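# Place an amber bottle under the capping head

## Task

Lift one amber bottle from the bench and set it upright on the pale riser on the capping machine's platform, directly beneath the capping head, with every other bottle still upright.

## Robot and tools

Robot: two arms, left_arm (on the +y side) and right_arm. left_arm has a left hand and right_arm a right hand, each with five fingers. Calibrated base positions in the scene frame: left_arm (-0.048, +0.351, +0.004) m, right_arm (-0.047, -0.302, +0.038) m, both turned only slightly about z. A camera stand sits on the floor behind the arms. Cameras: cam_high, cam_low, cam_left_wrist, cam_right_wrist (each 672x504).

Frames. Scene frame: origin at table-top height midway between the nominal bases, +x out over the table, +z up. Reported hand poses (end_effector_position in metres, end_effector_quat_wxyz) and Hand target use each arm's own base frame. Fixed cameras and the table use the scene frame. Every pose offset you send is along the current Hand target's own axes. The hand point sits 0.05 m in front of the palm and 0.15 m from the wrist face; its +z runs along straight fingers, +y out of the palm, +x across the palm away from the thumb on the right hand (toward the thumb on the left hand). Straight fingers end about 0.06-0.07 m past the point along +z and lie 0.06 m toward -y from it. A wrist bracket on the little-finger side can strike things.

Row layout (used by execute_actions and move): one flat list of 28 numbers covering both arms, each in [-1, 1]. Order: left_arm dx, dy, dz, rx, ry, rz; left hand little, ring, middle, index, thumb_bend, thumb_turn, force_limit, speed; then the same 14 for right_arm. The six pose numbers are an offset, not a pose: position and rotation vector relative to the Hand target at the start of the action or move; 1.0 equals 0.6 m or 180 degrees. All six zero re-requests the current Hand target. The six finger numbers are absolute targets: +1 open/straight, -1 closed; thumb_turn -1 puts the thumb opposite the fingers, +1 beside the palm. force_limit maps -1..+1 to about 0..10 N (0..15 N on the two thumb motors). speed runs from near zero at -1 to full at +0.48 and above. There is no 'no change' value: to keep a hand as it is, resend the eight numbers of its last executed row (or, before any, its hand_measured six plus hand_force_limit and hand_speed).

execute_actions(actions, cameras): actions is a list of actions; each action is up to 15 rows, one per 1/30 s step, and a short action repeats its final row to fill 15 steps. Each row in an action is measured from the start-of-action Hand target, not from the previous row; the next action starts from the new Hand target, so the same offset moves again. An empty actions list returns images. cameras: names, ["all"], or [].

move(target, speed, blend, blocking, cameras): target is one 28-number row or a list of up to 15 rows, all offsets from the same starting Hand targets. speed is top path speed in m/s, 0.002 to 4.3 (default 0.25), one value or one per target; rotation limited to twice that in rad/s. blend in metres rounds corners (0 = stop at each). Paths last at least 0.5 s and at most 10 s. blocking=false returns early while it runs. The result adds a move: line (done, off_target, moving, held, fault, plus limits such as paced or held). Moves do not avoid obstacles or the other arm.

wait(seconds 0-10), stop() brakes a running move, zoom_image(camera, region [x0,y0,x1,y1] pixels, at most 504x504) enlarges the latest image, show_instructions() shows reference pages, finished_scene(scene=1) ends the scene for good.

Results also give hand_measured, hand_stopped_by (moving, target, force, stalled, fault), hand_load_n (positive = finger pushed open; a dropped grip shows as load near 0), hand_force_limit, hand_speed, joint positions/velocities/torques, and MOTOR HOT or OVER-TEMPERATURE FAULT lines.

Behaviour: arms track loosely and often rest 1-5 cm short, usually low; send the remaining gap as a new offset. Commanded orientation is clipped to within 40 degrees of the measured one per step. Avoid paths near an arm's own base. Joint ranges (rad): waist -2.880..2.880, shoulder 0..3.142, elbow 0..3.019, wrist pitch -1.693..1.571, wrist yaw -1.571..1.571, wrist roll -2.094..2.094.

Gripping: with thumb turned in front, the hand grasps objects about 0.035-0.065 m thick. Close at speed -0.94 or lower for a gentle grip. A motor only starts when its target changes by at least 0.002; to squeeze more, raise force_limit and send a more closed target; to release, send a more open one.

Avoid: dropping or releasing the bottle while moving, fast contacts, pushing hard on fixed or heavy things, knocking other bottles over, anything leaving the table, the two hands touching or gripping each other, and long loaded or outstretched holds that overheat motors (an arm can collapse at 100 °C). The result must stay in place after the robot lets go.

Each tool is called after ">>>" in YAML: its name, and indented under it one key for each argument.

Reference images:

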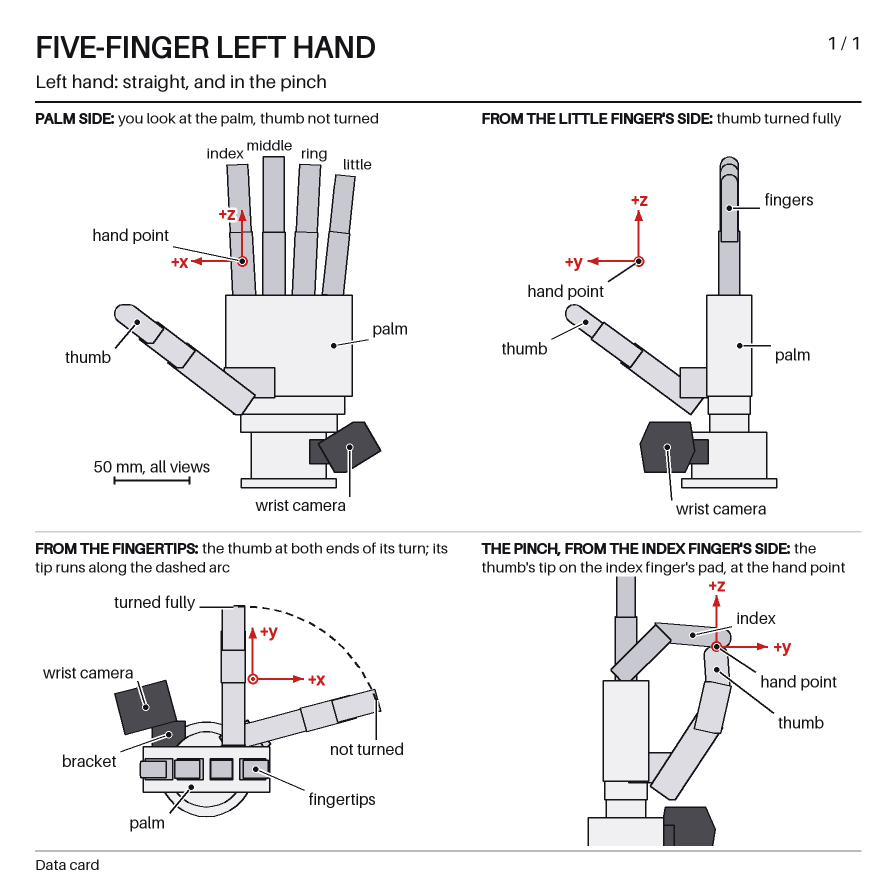

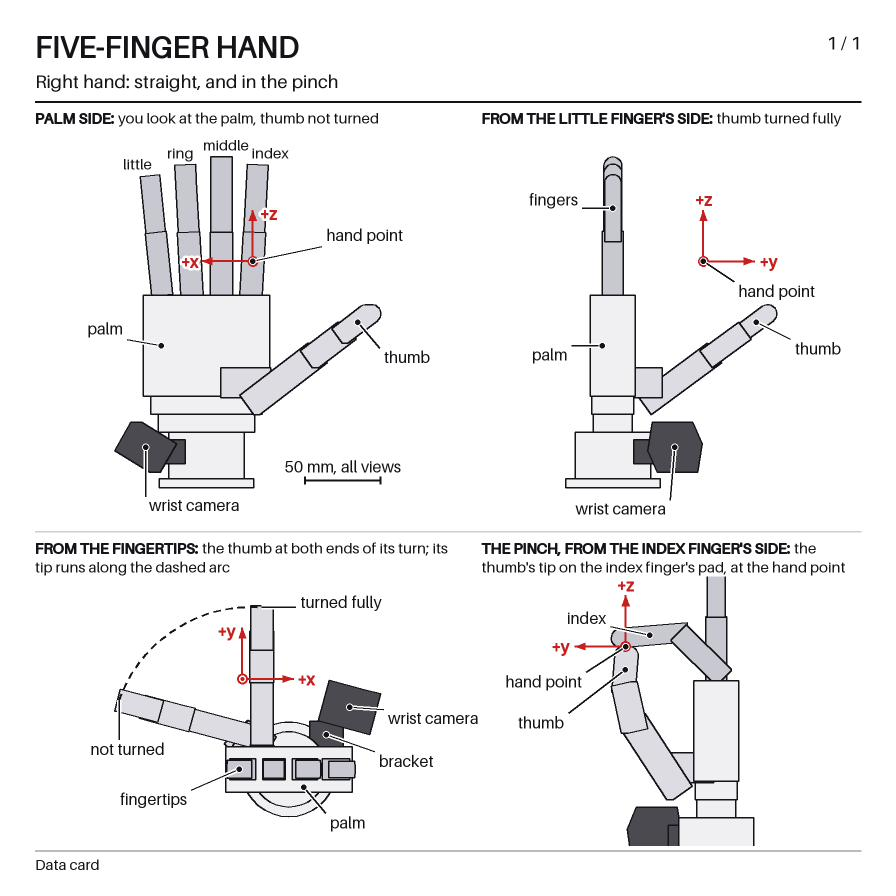

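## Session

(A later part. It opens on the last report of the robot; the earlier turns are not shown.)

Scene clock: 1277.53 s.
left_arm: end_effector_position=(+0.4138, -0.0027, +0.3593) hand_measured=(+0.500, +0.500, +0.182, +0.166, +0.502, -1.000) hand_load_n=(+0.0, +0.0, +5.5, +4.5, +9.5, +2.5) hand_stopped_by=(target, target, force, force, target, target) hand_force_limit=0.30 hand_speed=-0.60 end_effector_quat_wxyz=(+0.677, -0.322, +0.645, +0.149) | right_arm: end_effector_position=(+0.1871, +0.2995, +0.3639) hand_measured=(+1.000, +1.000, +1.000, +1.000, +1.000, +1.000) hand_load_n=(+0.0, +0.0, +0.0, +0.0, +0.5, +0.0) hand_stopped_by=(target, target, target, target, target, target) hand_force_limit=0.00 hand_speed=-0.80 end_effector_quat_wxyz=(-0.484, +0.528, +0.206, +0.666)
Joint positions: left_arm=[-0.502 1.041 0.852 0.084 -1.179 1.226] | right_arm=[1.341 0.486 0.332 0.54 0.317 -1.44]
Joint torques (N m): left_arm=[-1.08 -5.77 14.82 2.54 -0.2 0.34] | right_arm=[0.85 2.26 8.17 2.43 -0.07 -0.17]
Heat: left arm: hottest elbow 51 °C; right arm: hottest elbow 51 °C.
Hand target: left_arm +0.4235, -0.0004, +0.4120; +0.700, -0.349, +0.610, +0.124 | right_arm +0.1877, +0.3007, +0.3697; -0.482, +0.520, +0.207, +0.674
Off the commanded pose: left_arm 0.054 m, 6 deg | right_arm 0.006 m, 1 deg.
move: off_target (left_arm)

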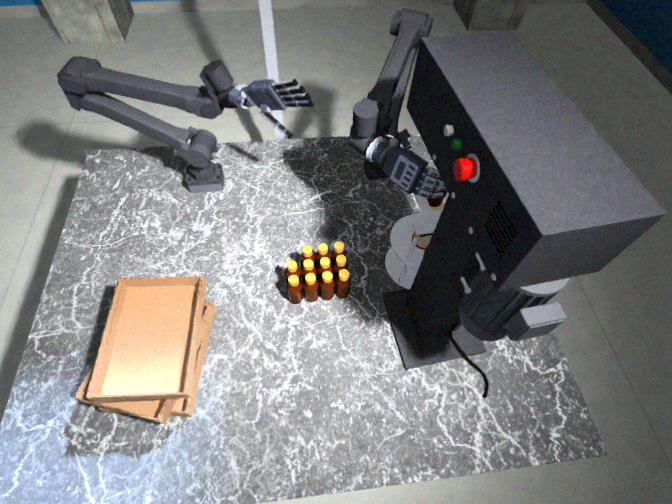

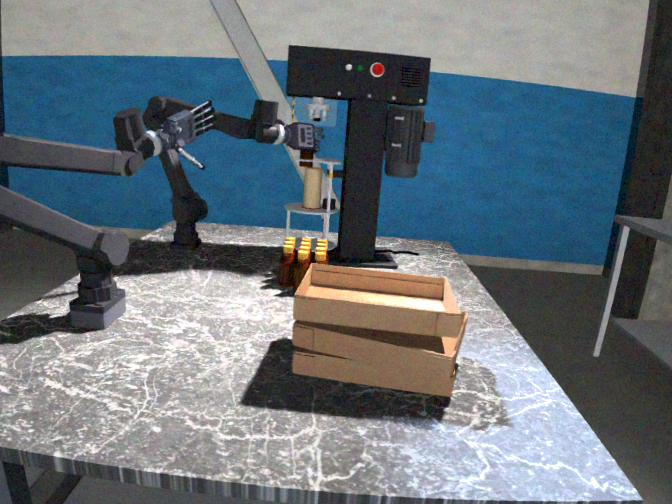

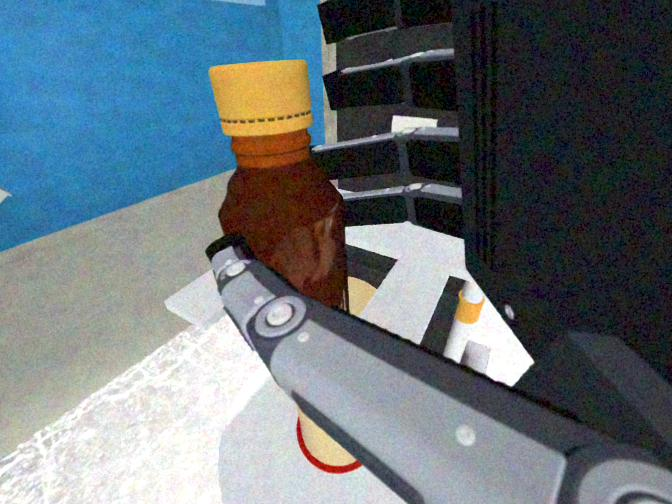

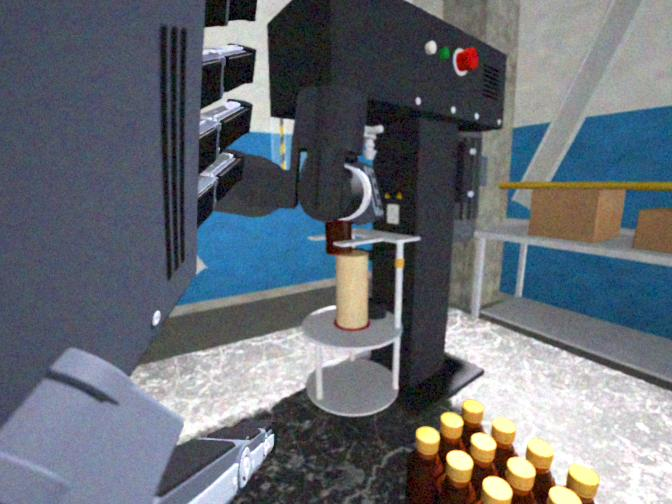

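>>> move:
  target: [0.008,-0.021,0.033,0,0,0,0.5,0.5,-0.3,-0.26,0.5,-1,0.3,-0.6,0,0,0,0,0,0,1,1,1,1,1,1,0,-0.8]
  cameras: ["all"]
  speed: 0.04

>>> zoom_image:
  camera: "cam_right_wrist"
  region: [230, 160, 430, 340]

>>> zoom_image:
  camera: "cam_low"
  region: [220, 80, 360, 220]

>>> zoom_image:
  camera: "cam_high"
  region: [400, 150, 460, 230]

>>> zoom_image:
  camera: "cam_left_wrist"
  region: [150, 120, 540, 504]

Scene clock: 1294.10 s.
left_arm: end_effector_position=(+0.4368, -0.0012, +0.3590) hand_measured=(+0.500, +0.500, +0.182, +0.166, +0.502, -1.000) hand_load_n=(+0.0, +0.0, +5.5, +5.0, +9.5, +2.0) hand_stopped_by=(target, target, force, force, target, target) hand_force_limit=0.30 hand_speed=-0.60 end_effector_quat_wxyz=(+0.675, -0.322, +0.647, +0.148) | right_arm: end_effector_position=(+0.1871, +0.2995, +0.3639) hand_measured=(+1.000, +1.000, +1.000, +1.000, +1.000, +1.000) hand_load_n=(+0.0, +0.0, +0.0, +0.0, +0.0, +0.0) hand_stopped_by=(target, target, target, target, target, target) hand_force_limit=0.00 hand_speed=-0.80 end_effector_quat_wxyz=(-0.484, +0.528, +0.206, +0.666)
Joint positions: left_arm=[-0.467 1.098 0.891 0.1 -1.142 1.226] | right_arm=[1.341 0.486 0.332 0.54 0.317 -1.44]
Joint torques (N m): left_arm=[-1.08 -6.48 14.79 2.58 -0.2 0.32] | right_arm=[0.5 1.9 8.21 2.41 -0.06 -0.15]
Heat: left arm: hottest elbow 53 °C; right arm: hottest elbow 51 °C.
Hand target: left_arm +0.4474, +0.0019, +0.4119; +0.700, -0.349, +0.610, +0.124 | right_arm +0.1877, +0.3007, +0.3697; -0.482, +0.520, +0.207, +0.674
Off the commanded pose: left_arm 0.054 m, 7 deg | right_arm 0.006 m, 1 deg.
move: off_target (left_arm)

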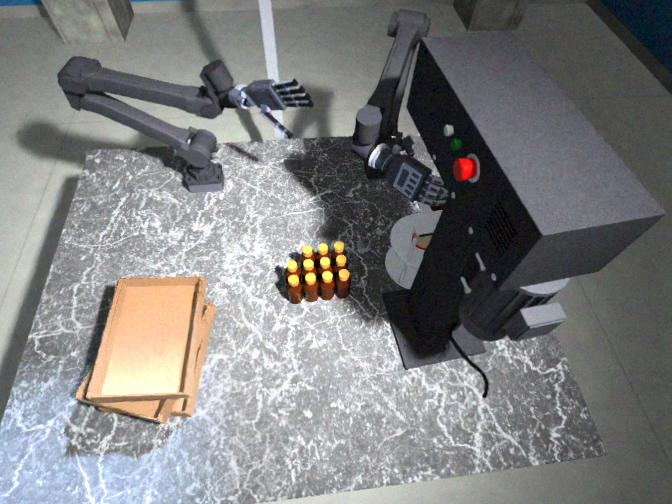

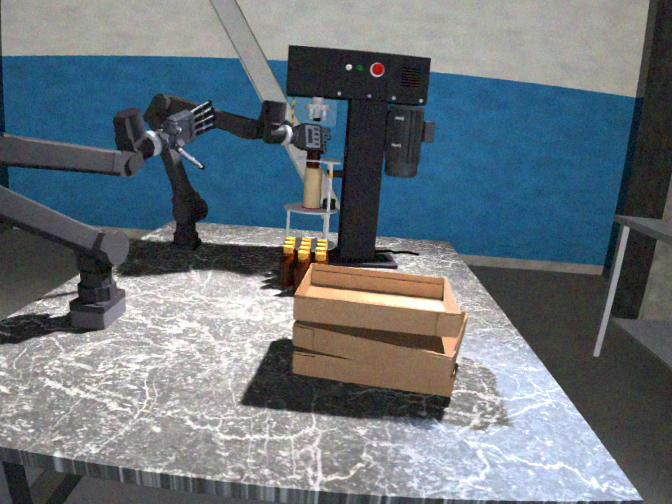

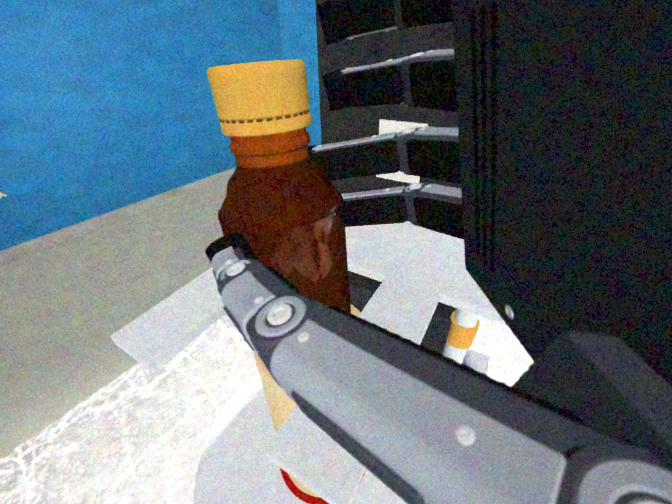

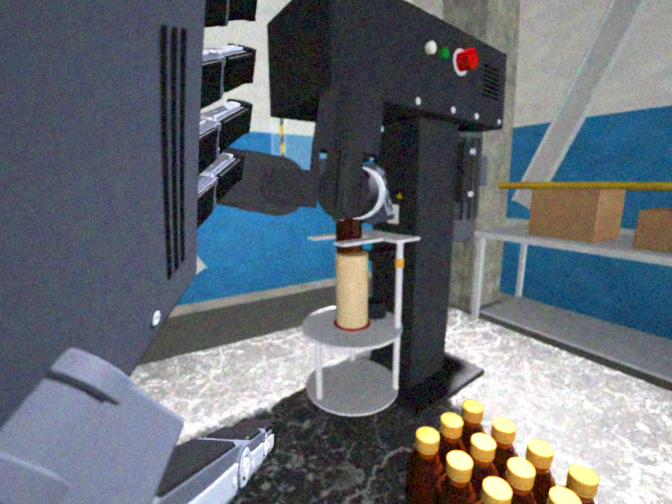

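Scaled by 2.520.

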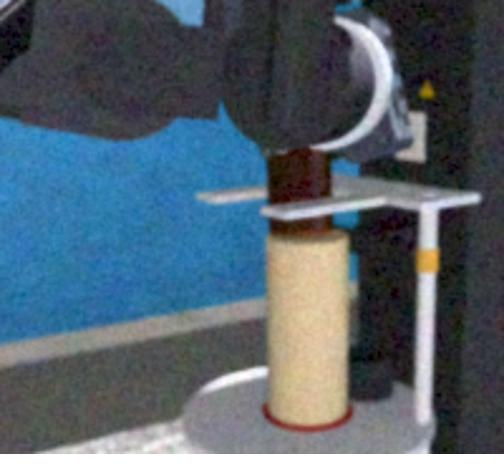

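Scaled by 3.600.

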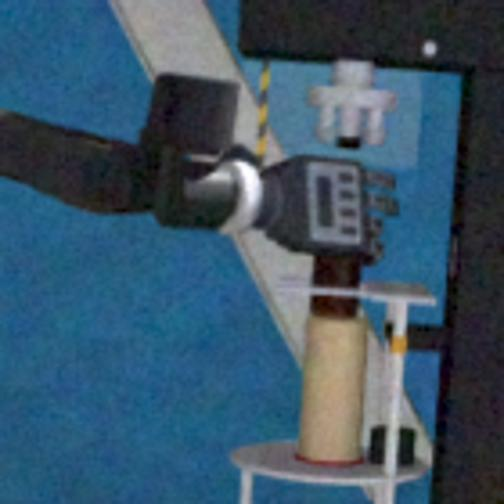

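Scaled by 6.300.

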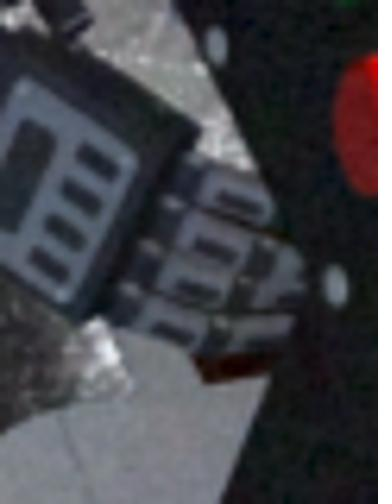

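Scaled by 1.292.

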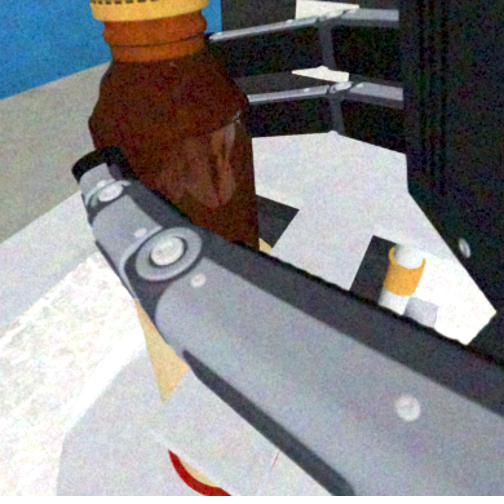

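>>> move:
  target: [0.0135,-0.0028,-0.002,0,-0.0072,0,0.5,0.5,-0.3,-0.26,0.5,-1,0.3,-0.6,0,0,0,0,0,0,1,1,1,1,1,1,0,-0.8]
  cameras: ["all"]
  speed: 0.03

>>> zoom_image:
  camera: "cam_right_wrist"
  region: [280, 200, 400, 300]

>>> zoom_image:
  camera: "cam_low"
  region: [280, 110, 350, 220]

Scene clock: 1309.80 s.
left_arm: end_effector_position=(+0.4432, -0.0032, +0.3614) hand_measured=(+0.500, +0.500, +0.182, +0.166, +0.502, -1.000) hand_load_n=(+0.0, +0.0, +5.5, +4.5, +9.5, +2.0) hand_stopped_by=(target, target, force, force, target, target) hand_force_limit=0.30 hand_speed=-0.60 end_effector_quat_wxyz=(+0.687, -0.332, +0.630, +0.143) | right_arm: end_effector_position=(+0.1871, +0.2995, +0.3639) hand_measured=(+1.000, +1.000, +1.000, +1.000, +1.000, +1.000) hand_load_n=(+0.0, +0.0, +0.0, +0.0, +0.0, +0.0) hand_stopped_by=(target, target, target, target, target, target) hand_force_limit=0.00 hand_speed=-0.80 end_effector_quat_wxyz=(-0.484, +0.528, +0.206, +0.666)
Joint positions: left_arm=[-0.467 1.123 0.891 0.192 -1.158 1.255] | right_arm=[1.341 0.486 0.332 0.54 0.317 -1.44]
Joint torques (N m): left_arm=[-1.73 -6.77 13.11 2.61 -0.25 0.44] | right_arm=[1.14 2.08 8.13 2.5 -0.06 -0.17]
Heat: left arm: hottest elbow 53 °C; right arm: hottest elbow 50 °C.
Hand target: left_arm +0.4493, -0.0021, +0.4049; +0.707, -0.348, +0.602, +0.128 | right_arm +0.1877, +0.3007, +0.3697; -0.482, +0.520, +0.207, +0.674
Off the commanded pose: left_arm 0.044 m, 5 deg | right_arm 0.006 m, 1 deg.
move: off_target (left_arm)

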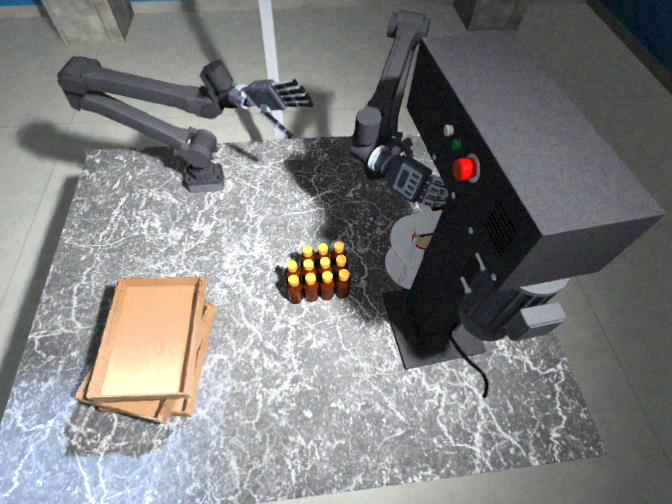

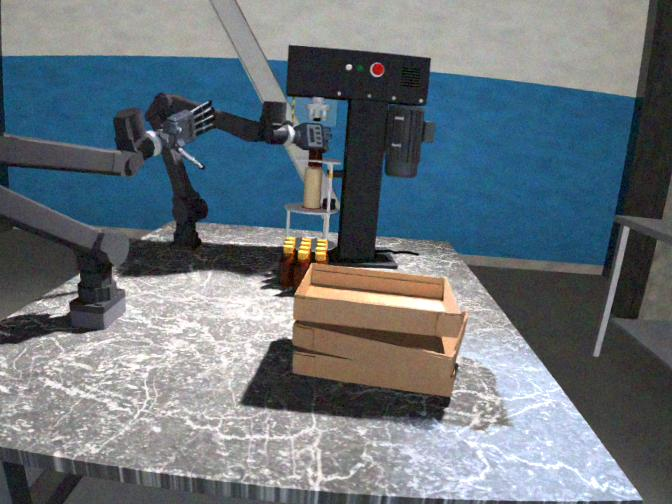

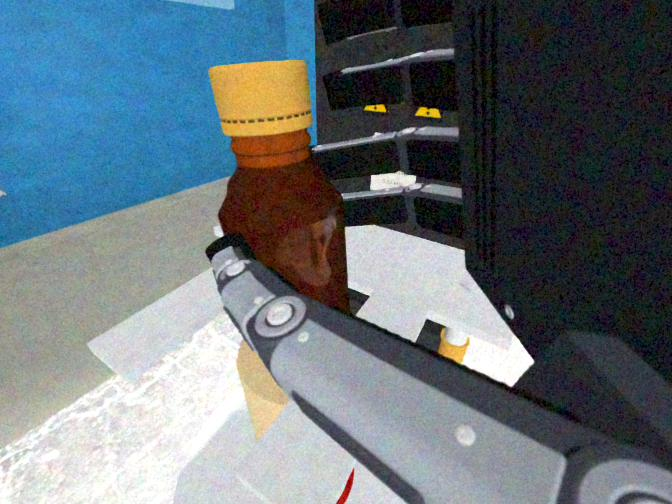

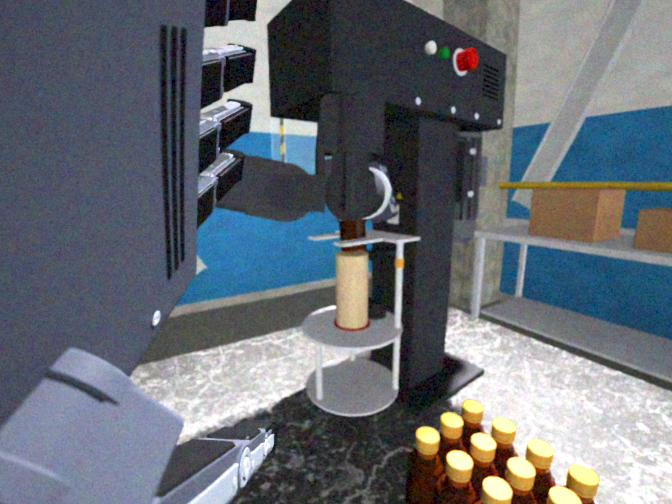

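Scaled by 4.200.

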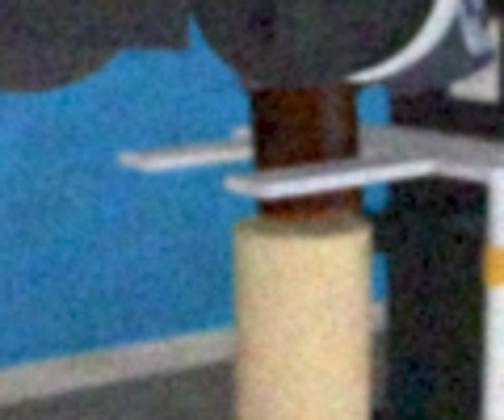

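Scaled by 4.582.

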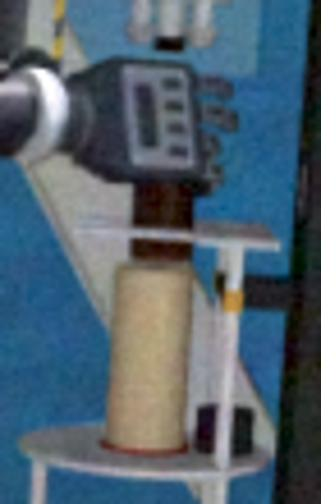

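>>> move:
  target: [0.0175,-0.0003,-0.0123,0,0.002,0.012,0.5,0.5,-0.3,-0.26,0.5,-1,0.3,-0.6,0,0,0,0,0,0,1,1,1,1,1,1,0,-0.8]
  cameras: ["all"]
  speed: 0.03

>>> zoom_image:
  camera: "cam_right_wrist"
  region: [280, 200, 400, 300]

>>> zoom_image:
  camera: "cam_low"
  region: [280, 110, 350, 220]

Scene clock: 1321.87 s.
left_arm: end_effector_position=(+0.4427, -0.0052, +0.3605) hand_measured=(+0.500, +0.500, +0.182, +0.166, +0.502, -1.000) hand_load_n=(+0.0, +0.0, +5.5, +5.0, +9.5, +2.5) hand_stopped_by=(target, target, force, force, target, target) hand_force_limit=0.30 hand_speed=-0.60 end_effector_quat_wxyz=(+0.685, -0.328, +0.631, +0.154) | right_arm: end_effector_position=(+0.1871, +0.2995, +0.3639) hand_measured=(+1.000, +1.000, +1.000, +1.000, +1.000, +1.000) hand_load_n=(+0.0, +0.0, +0.0, +0.5, +0.0, +0.0) hand_stopped_by=(target, target, target, target, target, target) hand_force_limit=0.00 hand_speed=-0.80 end_effector_quat_wxyz=(-0.484, +0.528, +0.206, +0.666)
Joint positions: left_arm=[-0.474 1.133 0.891 0.209 -1.175 1.282] | right_arm=[1.341 0.486 0.332 0.54 0.317 -1.44]
Joint torques (N m): left_arm=[-2.2 -6.83 11.89 2.51 -0.29 0.46] | right_arm=[0.62 1.9 8.17 2.43 -0.06 -0.19]
Heat: left arm: hottest elbow 52 °C; right arm: hottest elbow 50 °C.
Hand target: left_arm +0.4463, -0.0095, +0.3948; +0.703, -0.337, +0.611, +0.140 | right_arm +0.1877, +0.3007, +0.3697; -0.482, +0.520, +0.207, +0.674
Off the commanded pose: left_arm 0.035 m, 4 deg | right_arm 0.006 m, 1 deg.
move: off_target (left_arm)

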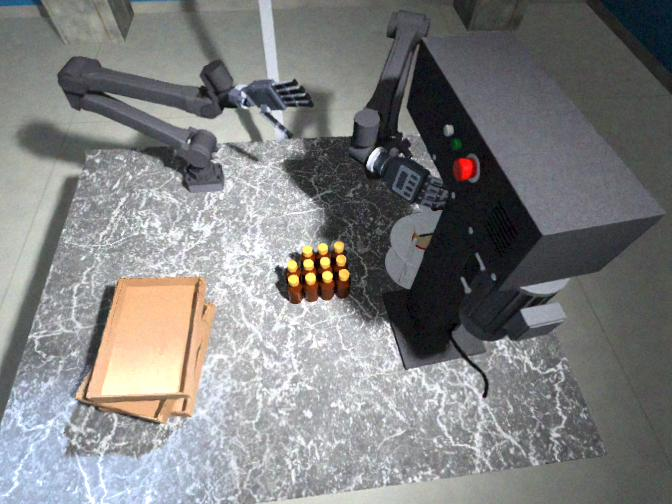

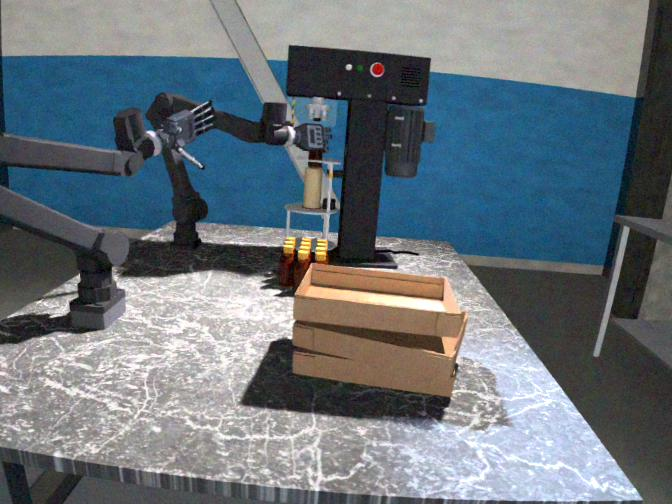

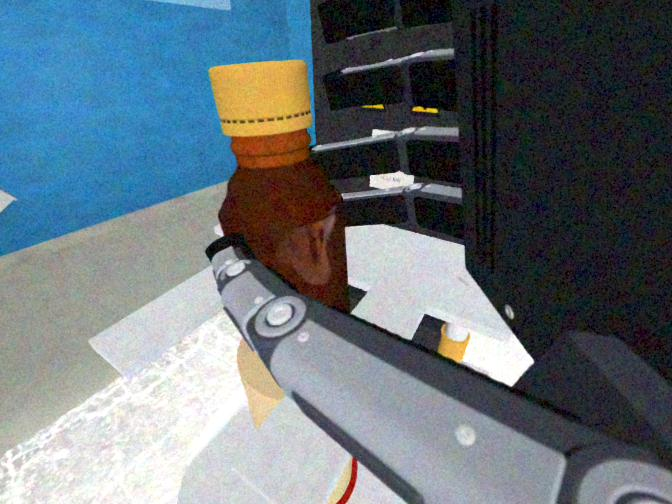

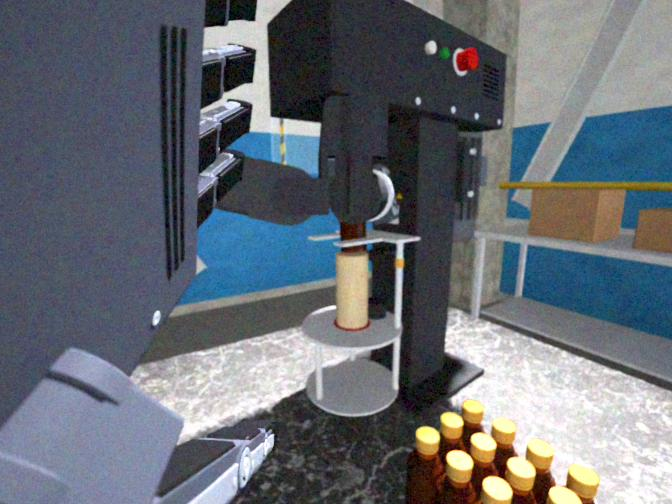

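Scaled by 4.200.

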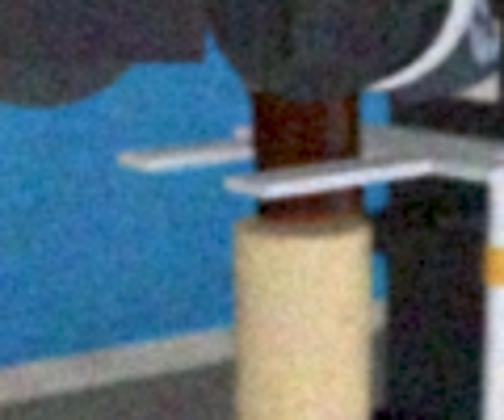

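Scaled by 4.582.

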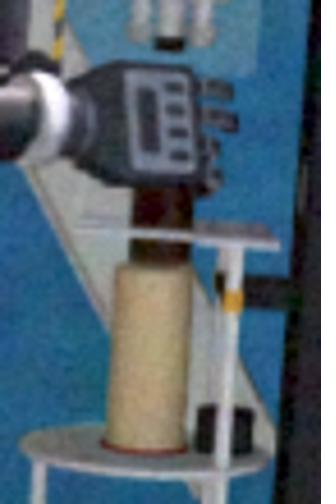

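>>> move:
  target: [0.0102,0.0105,-0.0162,0,0,0,0.5,0.5,-0.3,-0.26,0.5,-1,0.3,-0.6,0,0,0,0,0,0,1,1,1,1,1,1,0,-0.8]
  cameras: ["all"]
  speed: 0.03

>>> zoom_image:
  camera: "cam_right_wrist"
  region: [280, 200, 400, 300]

>>> zoom_image:
  camera: "cam_low"
  region: [280, 110, 350, 220]

Scene clock: 1332.33 s.
left_arm: end_effector_position=(+0.4381, -0.0086, +0.3633) hand_measured=(+0.500, +0.500, +0.182, +0.166, +0.502, -1.000) hand_load_n=(+0.0, +0.0, +5.0, +5.0, +9.5, +2.0) hand_stopped_by=(target, target, force, force, target, target) hand_force_limit=0.30 hand_speed=-0.60 end_effector_quat_wxyz=(+0.689, -0.337, +0.623, +0.155) | right_arm: end_effector_position=(+0.1871, +0.2995, +0.3639) hand_measured=(+1.000, +1.000, +1.000, +1.000, +1.000, +1.000) hand_load_n=(+0.0, +0.0, -0.5, +0.0, +0.0, +0.0) hand_stopped_by=(target, target, target, target, target, target) hand_force_limit=0.00 hand_speed=-0.80 end_effector_quat_wxyz=(-0.484, +0.528, +0.206, +0.666)
Joint positions: left_arm=[-0.49 1.133 0.891 0.232 -1.207 1.288] | right_arm=[1.341 0.486 0.332 0.54 0.317 -1.44]
Joint torques (N m): left_arm=[-2.2 -7.82 9.42 2.47 -0.24 0.47] | right_arm=[0.85 1.96 8.17 2.47 -0.08 -0.19]
Heat: left arm: hottest elbow 51 °C; right arm: hottest elbow 50 °C.
Hand target: left_arm +0.4364, -0.0125, +0.3868; +0.703, -0.337, +0.611, +0.140 | right_arm +0.1877, +0.3007, +0.3697; -0.482, +0.520, +0.207, +0.674
Off the commanded pose: left_arm 0.024 m, 3 deg | right_arm 0.006 m, 1 deg.
move: off_target (left_arm)

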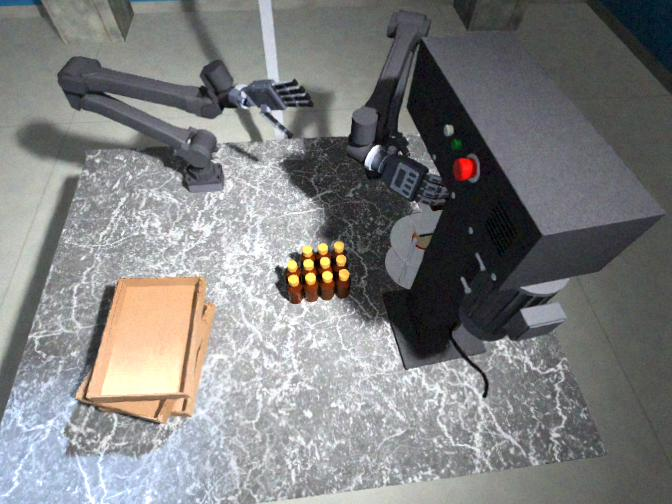

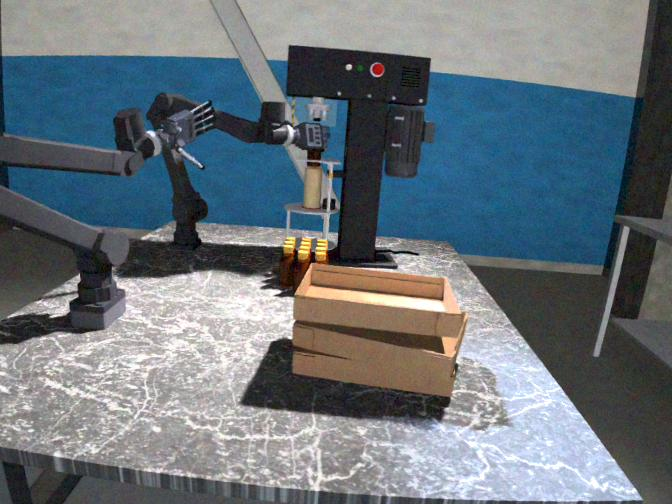

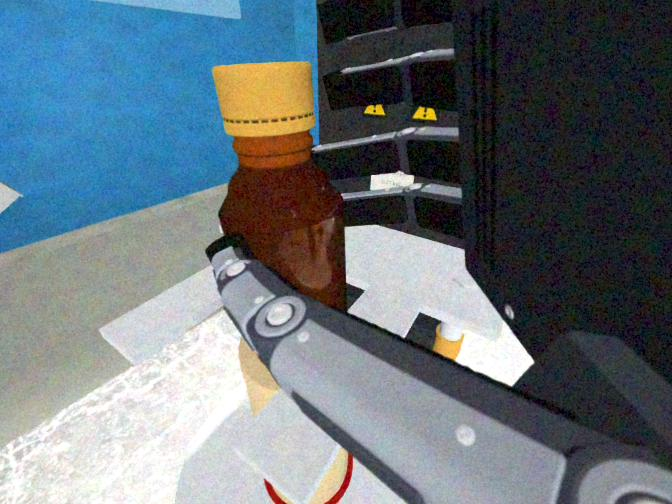

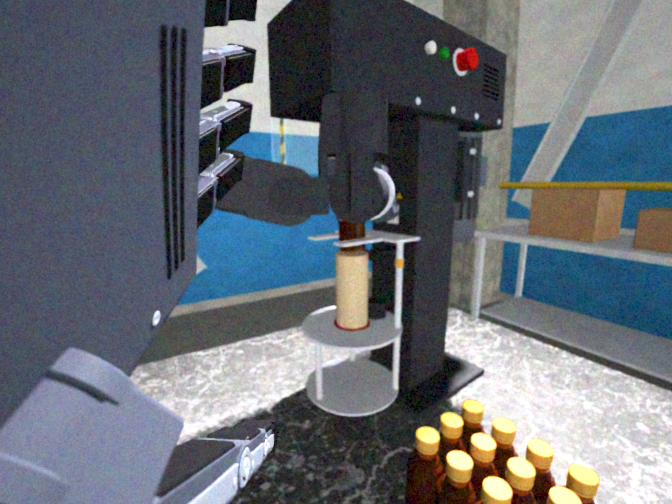

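Scaled by 4.200.

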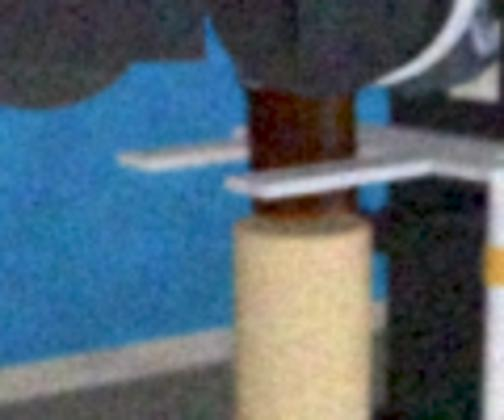

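Scaled by 4.582.

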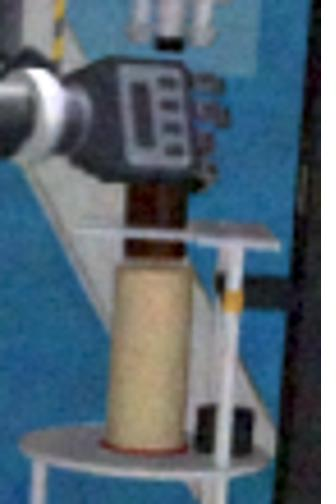

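>>> move:
  target: [0.0159,0.005,-0.0004,0,0.010,0.015,0.5,0.5,-0.3,-0.26,0.5,-1,0.3,-0.6,0,0,0,0,0,0,1,1,1,1,1,1,0,-0.8]
  cameras: ["all"]
  speed: 0.03

>>> zoom_image:
  camera: "cam_right_wrist"
  region: [280, 200, 400, 300]

>>> zoom_image:
  camera: "cam_low"
  region: [280, 110, 350, 220]

Scene clock: 1343.07 s.
left_arm: end_effector_position=(+0.4394, -0.0097, +0.3593) hand_measured=(+0.500, +0.500, +0.182, +0.166, +0.502, -1.000) hand_load_n=(+0.0, +0.5, +5.0, +5.0, +9.5, +2.5) hand_stopped_by=(target, target, force, force, target, target) hand_force_limit=0.30 hand_speed=-0.60 end_effector_quat_wxyz=(+0.682, -0.322, +0.637, +0.161) | right_arm: end_effector_position=(+0.1871, +0.2995, +0.3639) hand_measured=(+1.000, +1.000, +1.000, +1.000, +1.000, +1.000) hand_load_n=(+0.0, +0.0, +0.0, +0.0, +0.0, +0.0) hand_stopped_by=(target, target, target, target, target, target) hand_force_limit=0.00 hand_speed=-0.80 end_effector_quat_wxyz=(-0.484, +0.528, +0.206, +0.666)
Joint positions: left_arm=[-0.49 1.133 0.891 0.192 -1.188 1.288] | right_arm=[1.341 0.486 0.332 0.54 0.317 -1.44]
Joint torques (N m): left_arm=[-2.08 -7.53 9.39 1.14 -0.12 0.24] | right_arm=[0.79 2.08 8.14 2.41 -0.07 -0.18]
Heat: left arm: hottest elbow 50 °C; right arm: hottest elbow 50 °C.
Hand target: left_arm +0.4364, -0.0125, +0.3768; +0.689, -0.324, +0.630, +0.151 | right_arm +0.1877, +0.3007, +0.3697; -0.482, +0.520, +0.207, +0.674
Off the commanded pose: left_arm 0.018 m, 2 deg | right_arm 0.006 m, 1 deg.
move: off_target (left_arm)

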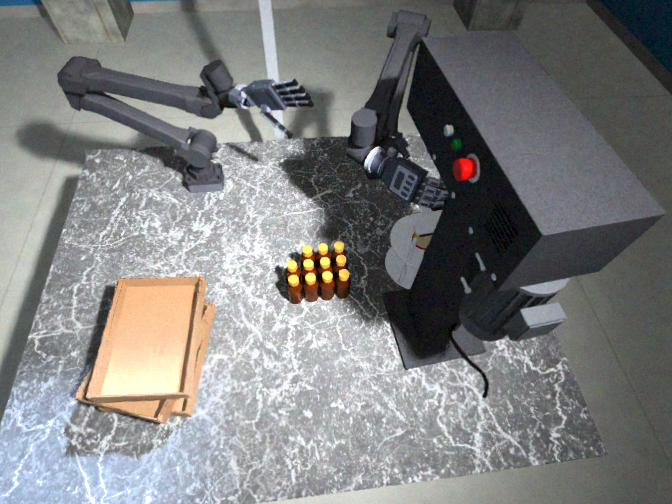

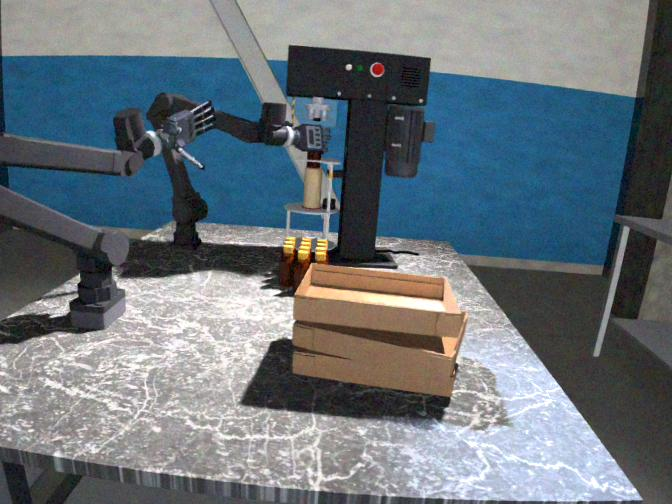

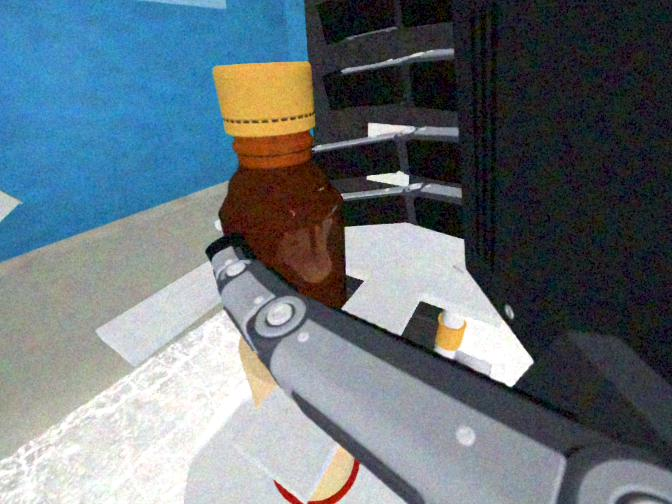

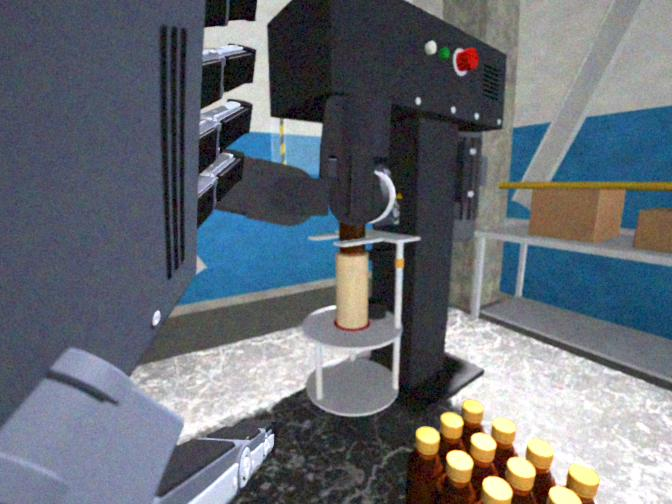

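Scaled by 4.200.

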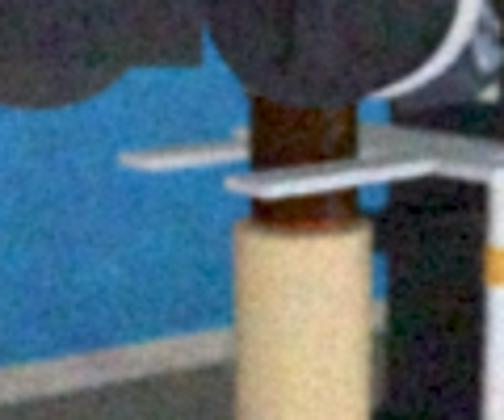

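Scaled by 4.582.

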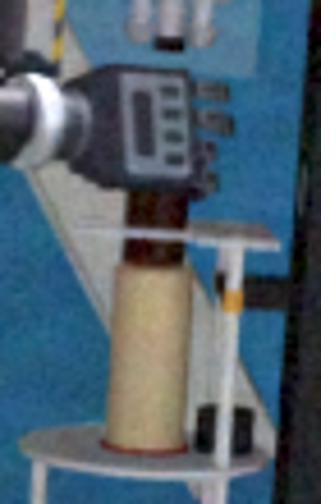

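>>> move:
  target: [0.008,0.0025,-0.0002,0,0,0,0.5,0.5,-0.3,-0.26,0.5,-1,0.3,-0.6,0,0,0,0,0,0,1,1,1,1,1,1,0,-0.8]
  cameras: ["all"]
  speed: 0.03

>>> zoom_image:
  camera: "cam_right_wrist"
  region: [280, 200, 400, 300]

>>> zoom_image:
  camera: "cam_low"
  region: [280, 110, 350, 220]

Scene clock: 1348.67 s.
left_arm: end_effector_position=(+0.4388, -0.0094, +0.3571) hand_measured=(+0.500, +0.500, +0.182, +0.166, +0.502, -1.000) hand_load_n=(+0.0, +0.0, +5.5, +5.0, +9.5, +2.0) hand_stopped_by=(target, target, force, force, target, target) hand_force_limit=0.30 hand_speed=-0.60 end_effector_quat_wxyz=(+0.681, -0.321, +0.638, +0.162) | right_arm: end_effector_position=(+0.1871, +0.2995, +0.3639) hand_measured=(+1.000, +1.000, +1.000, +1.000, +1.000, +1.000) hand_load_n=(+0.0, +0.0, +0.0, +0.0, +0.0, +0.0) hand_stopped_by=(target, target, target, target, target, target) hand_force_limit=0.00 hand_speed=-0.80 end_effector_quat_wxyz=(-0.484, +0.528, +0.206, +0.666)
Joint positions: left_arm=[-0.49 1.133 0.887 0.192 -1.188 1.288] | right_arm=[1.341 0.486 0.332 0.54 0.317 -1.44]
Joint torques (N m): left_arm=[-2.08 -7.41 8.85 1.66 -0.14 0.23] | right_arm=[1.03 2.2 8.14 2.45 -0.08 -0.18]
Heat: left arm: hottest elbow 49 °C; right arm: hottest elbow 50 °C.
Hand target: left_arm +0.4361, -0.0124, +0.3718; +0.689, -0.324, +0.630, +0.151 | right_arm +0.1877, +0.3007, +0.3697; -0.482, +0.520, +0.207, +0.674
Off the commanded pose: left_arm 0.015 m, 2 deg | right_arm 0.006 m, 1 deg.
move: off_target (left_arm)

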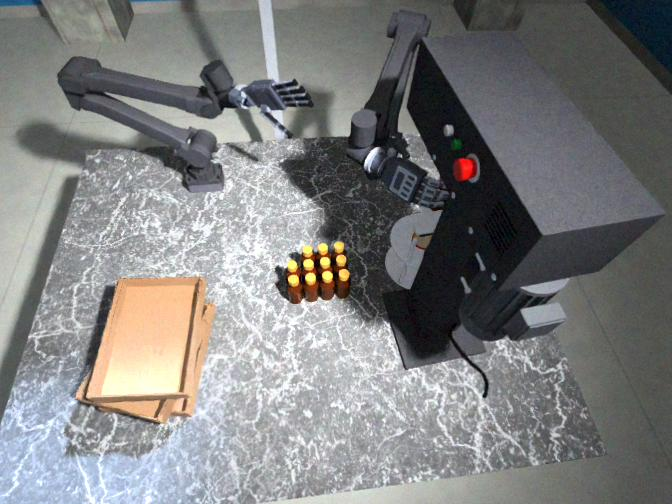

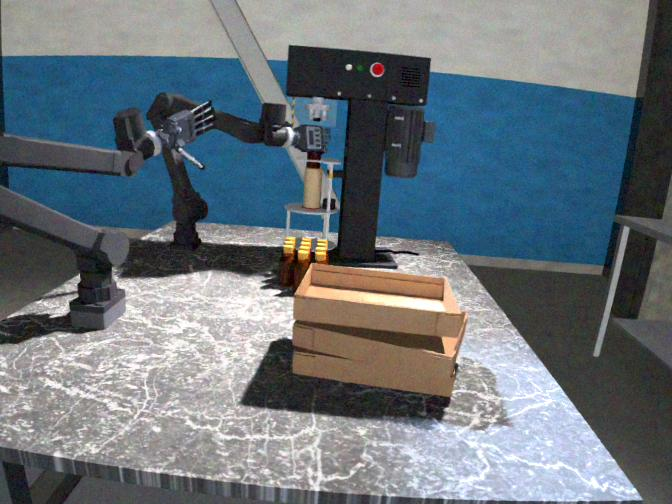

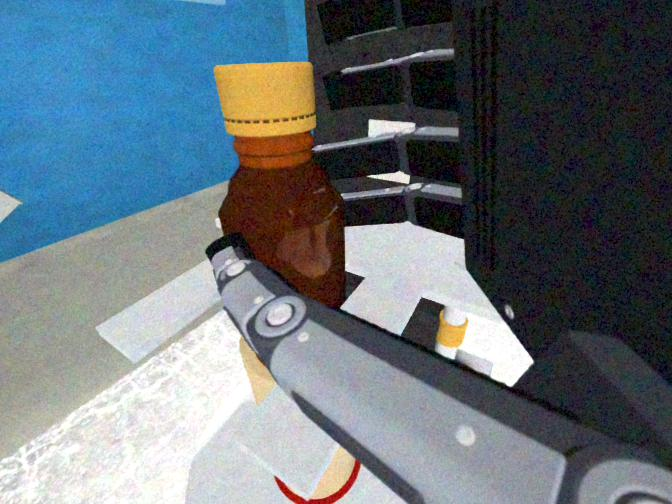

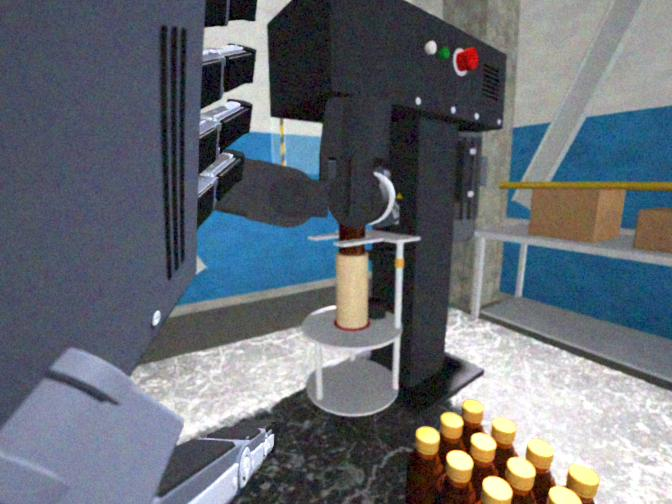

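Scaled by 4.200.

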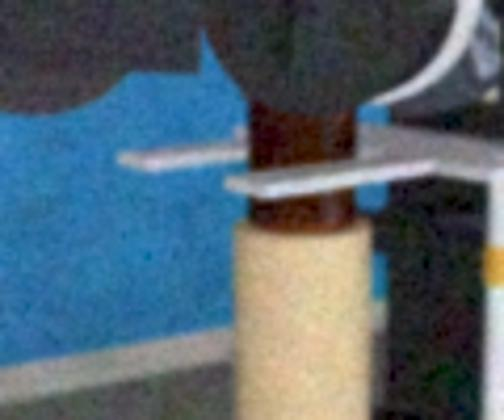

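Scaled by 4.582.

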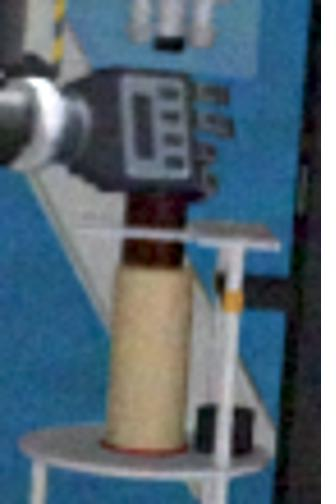

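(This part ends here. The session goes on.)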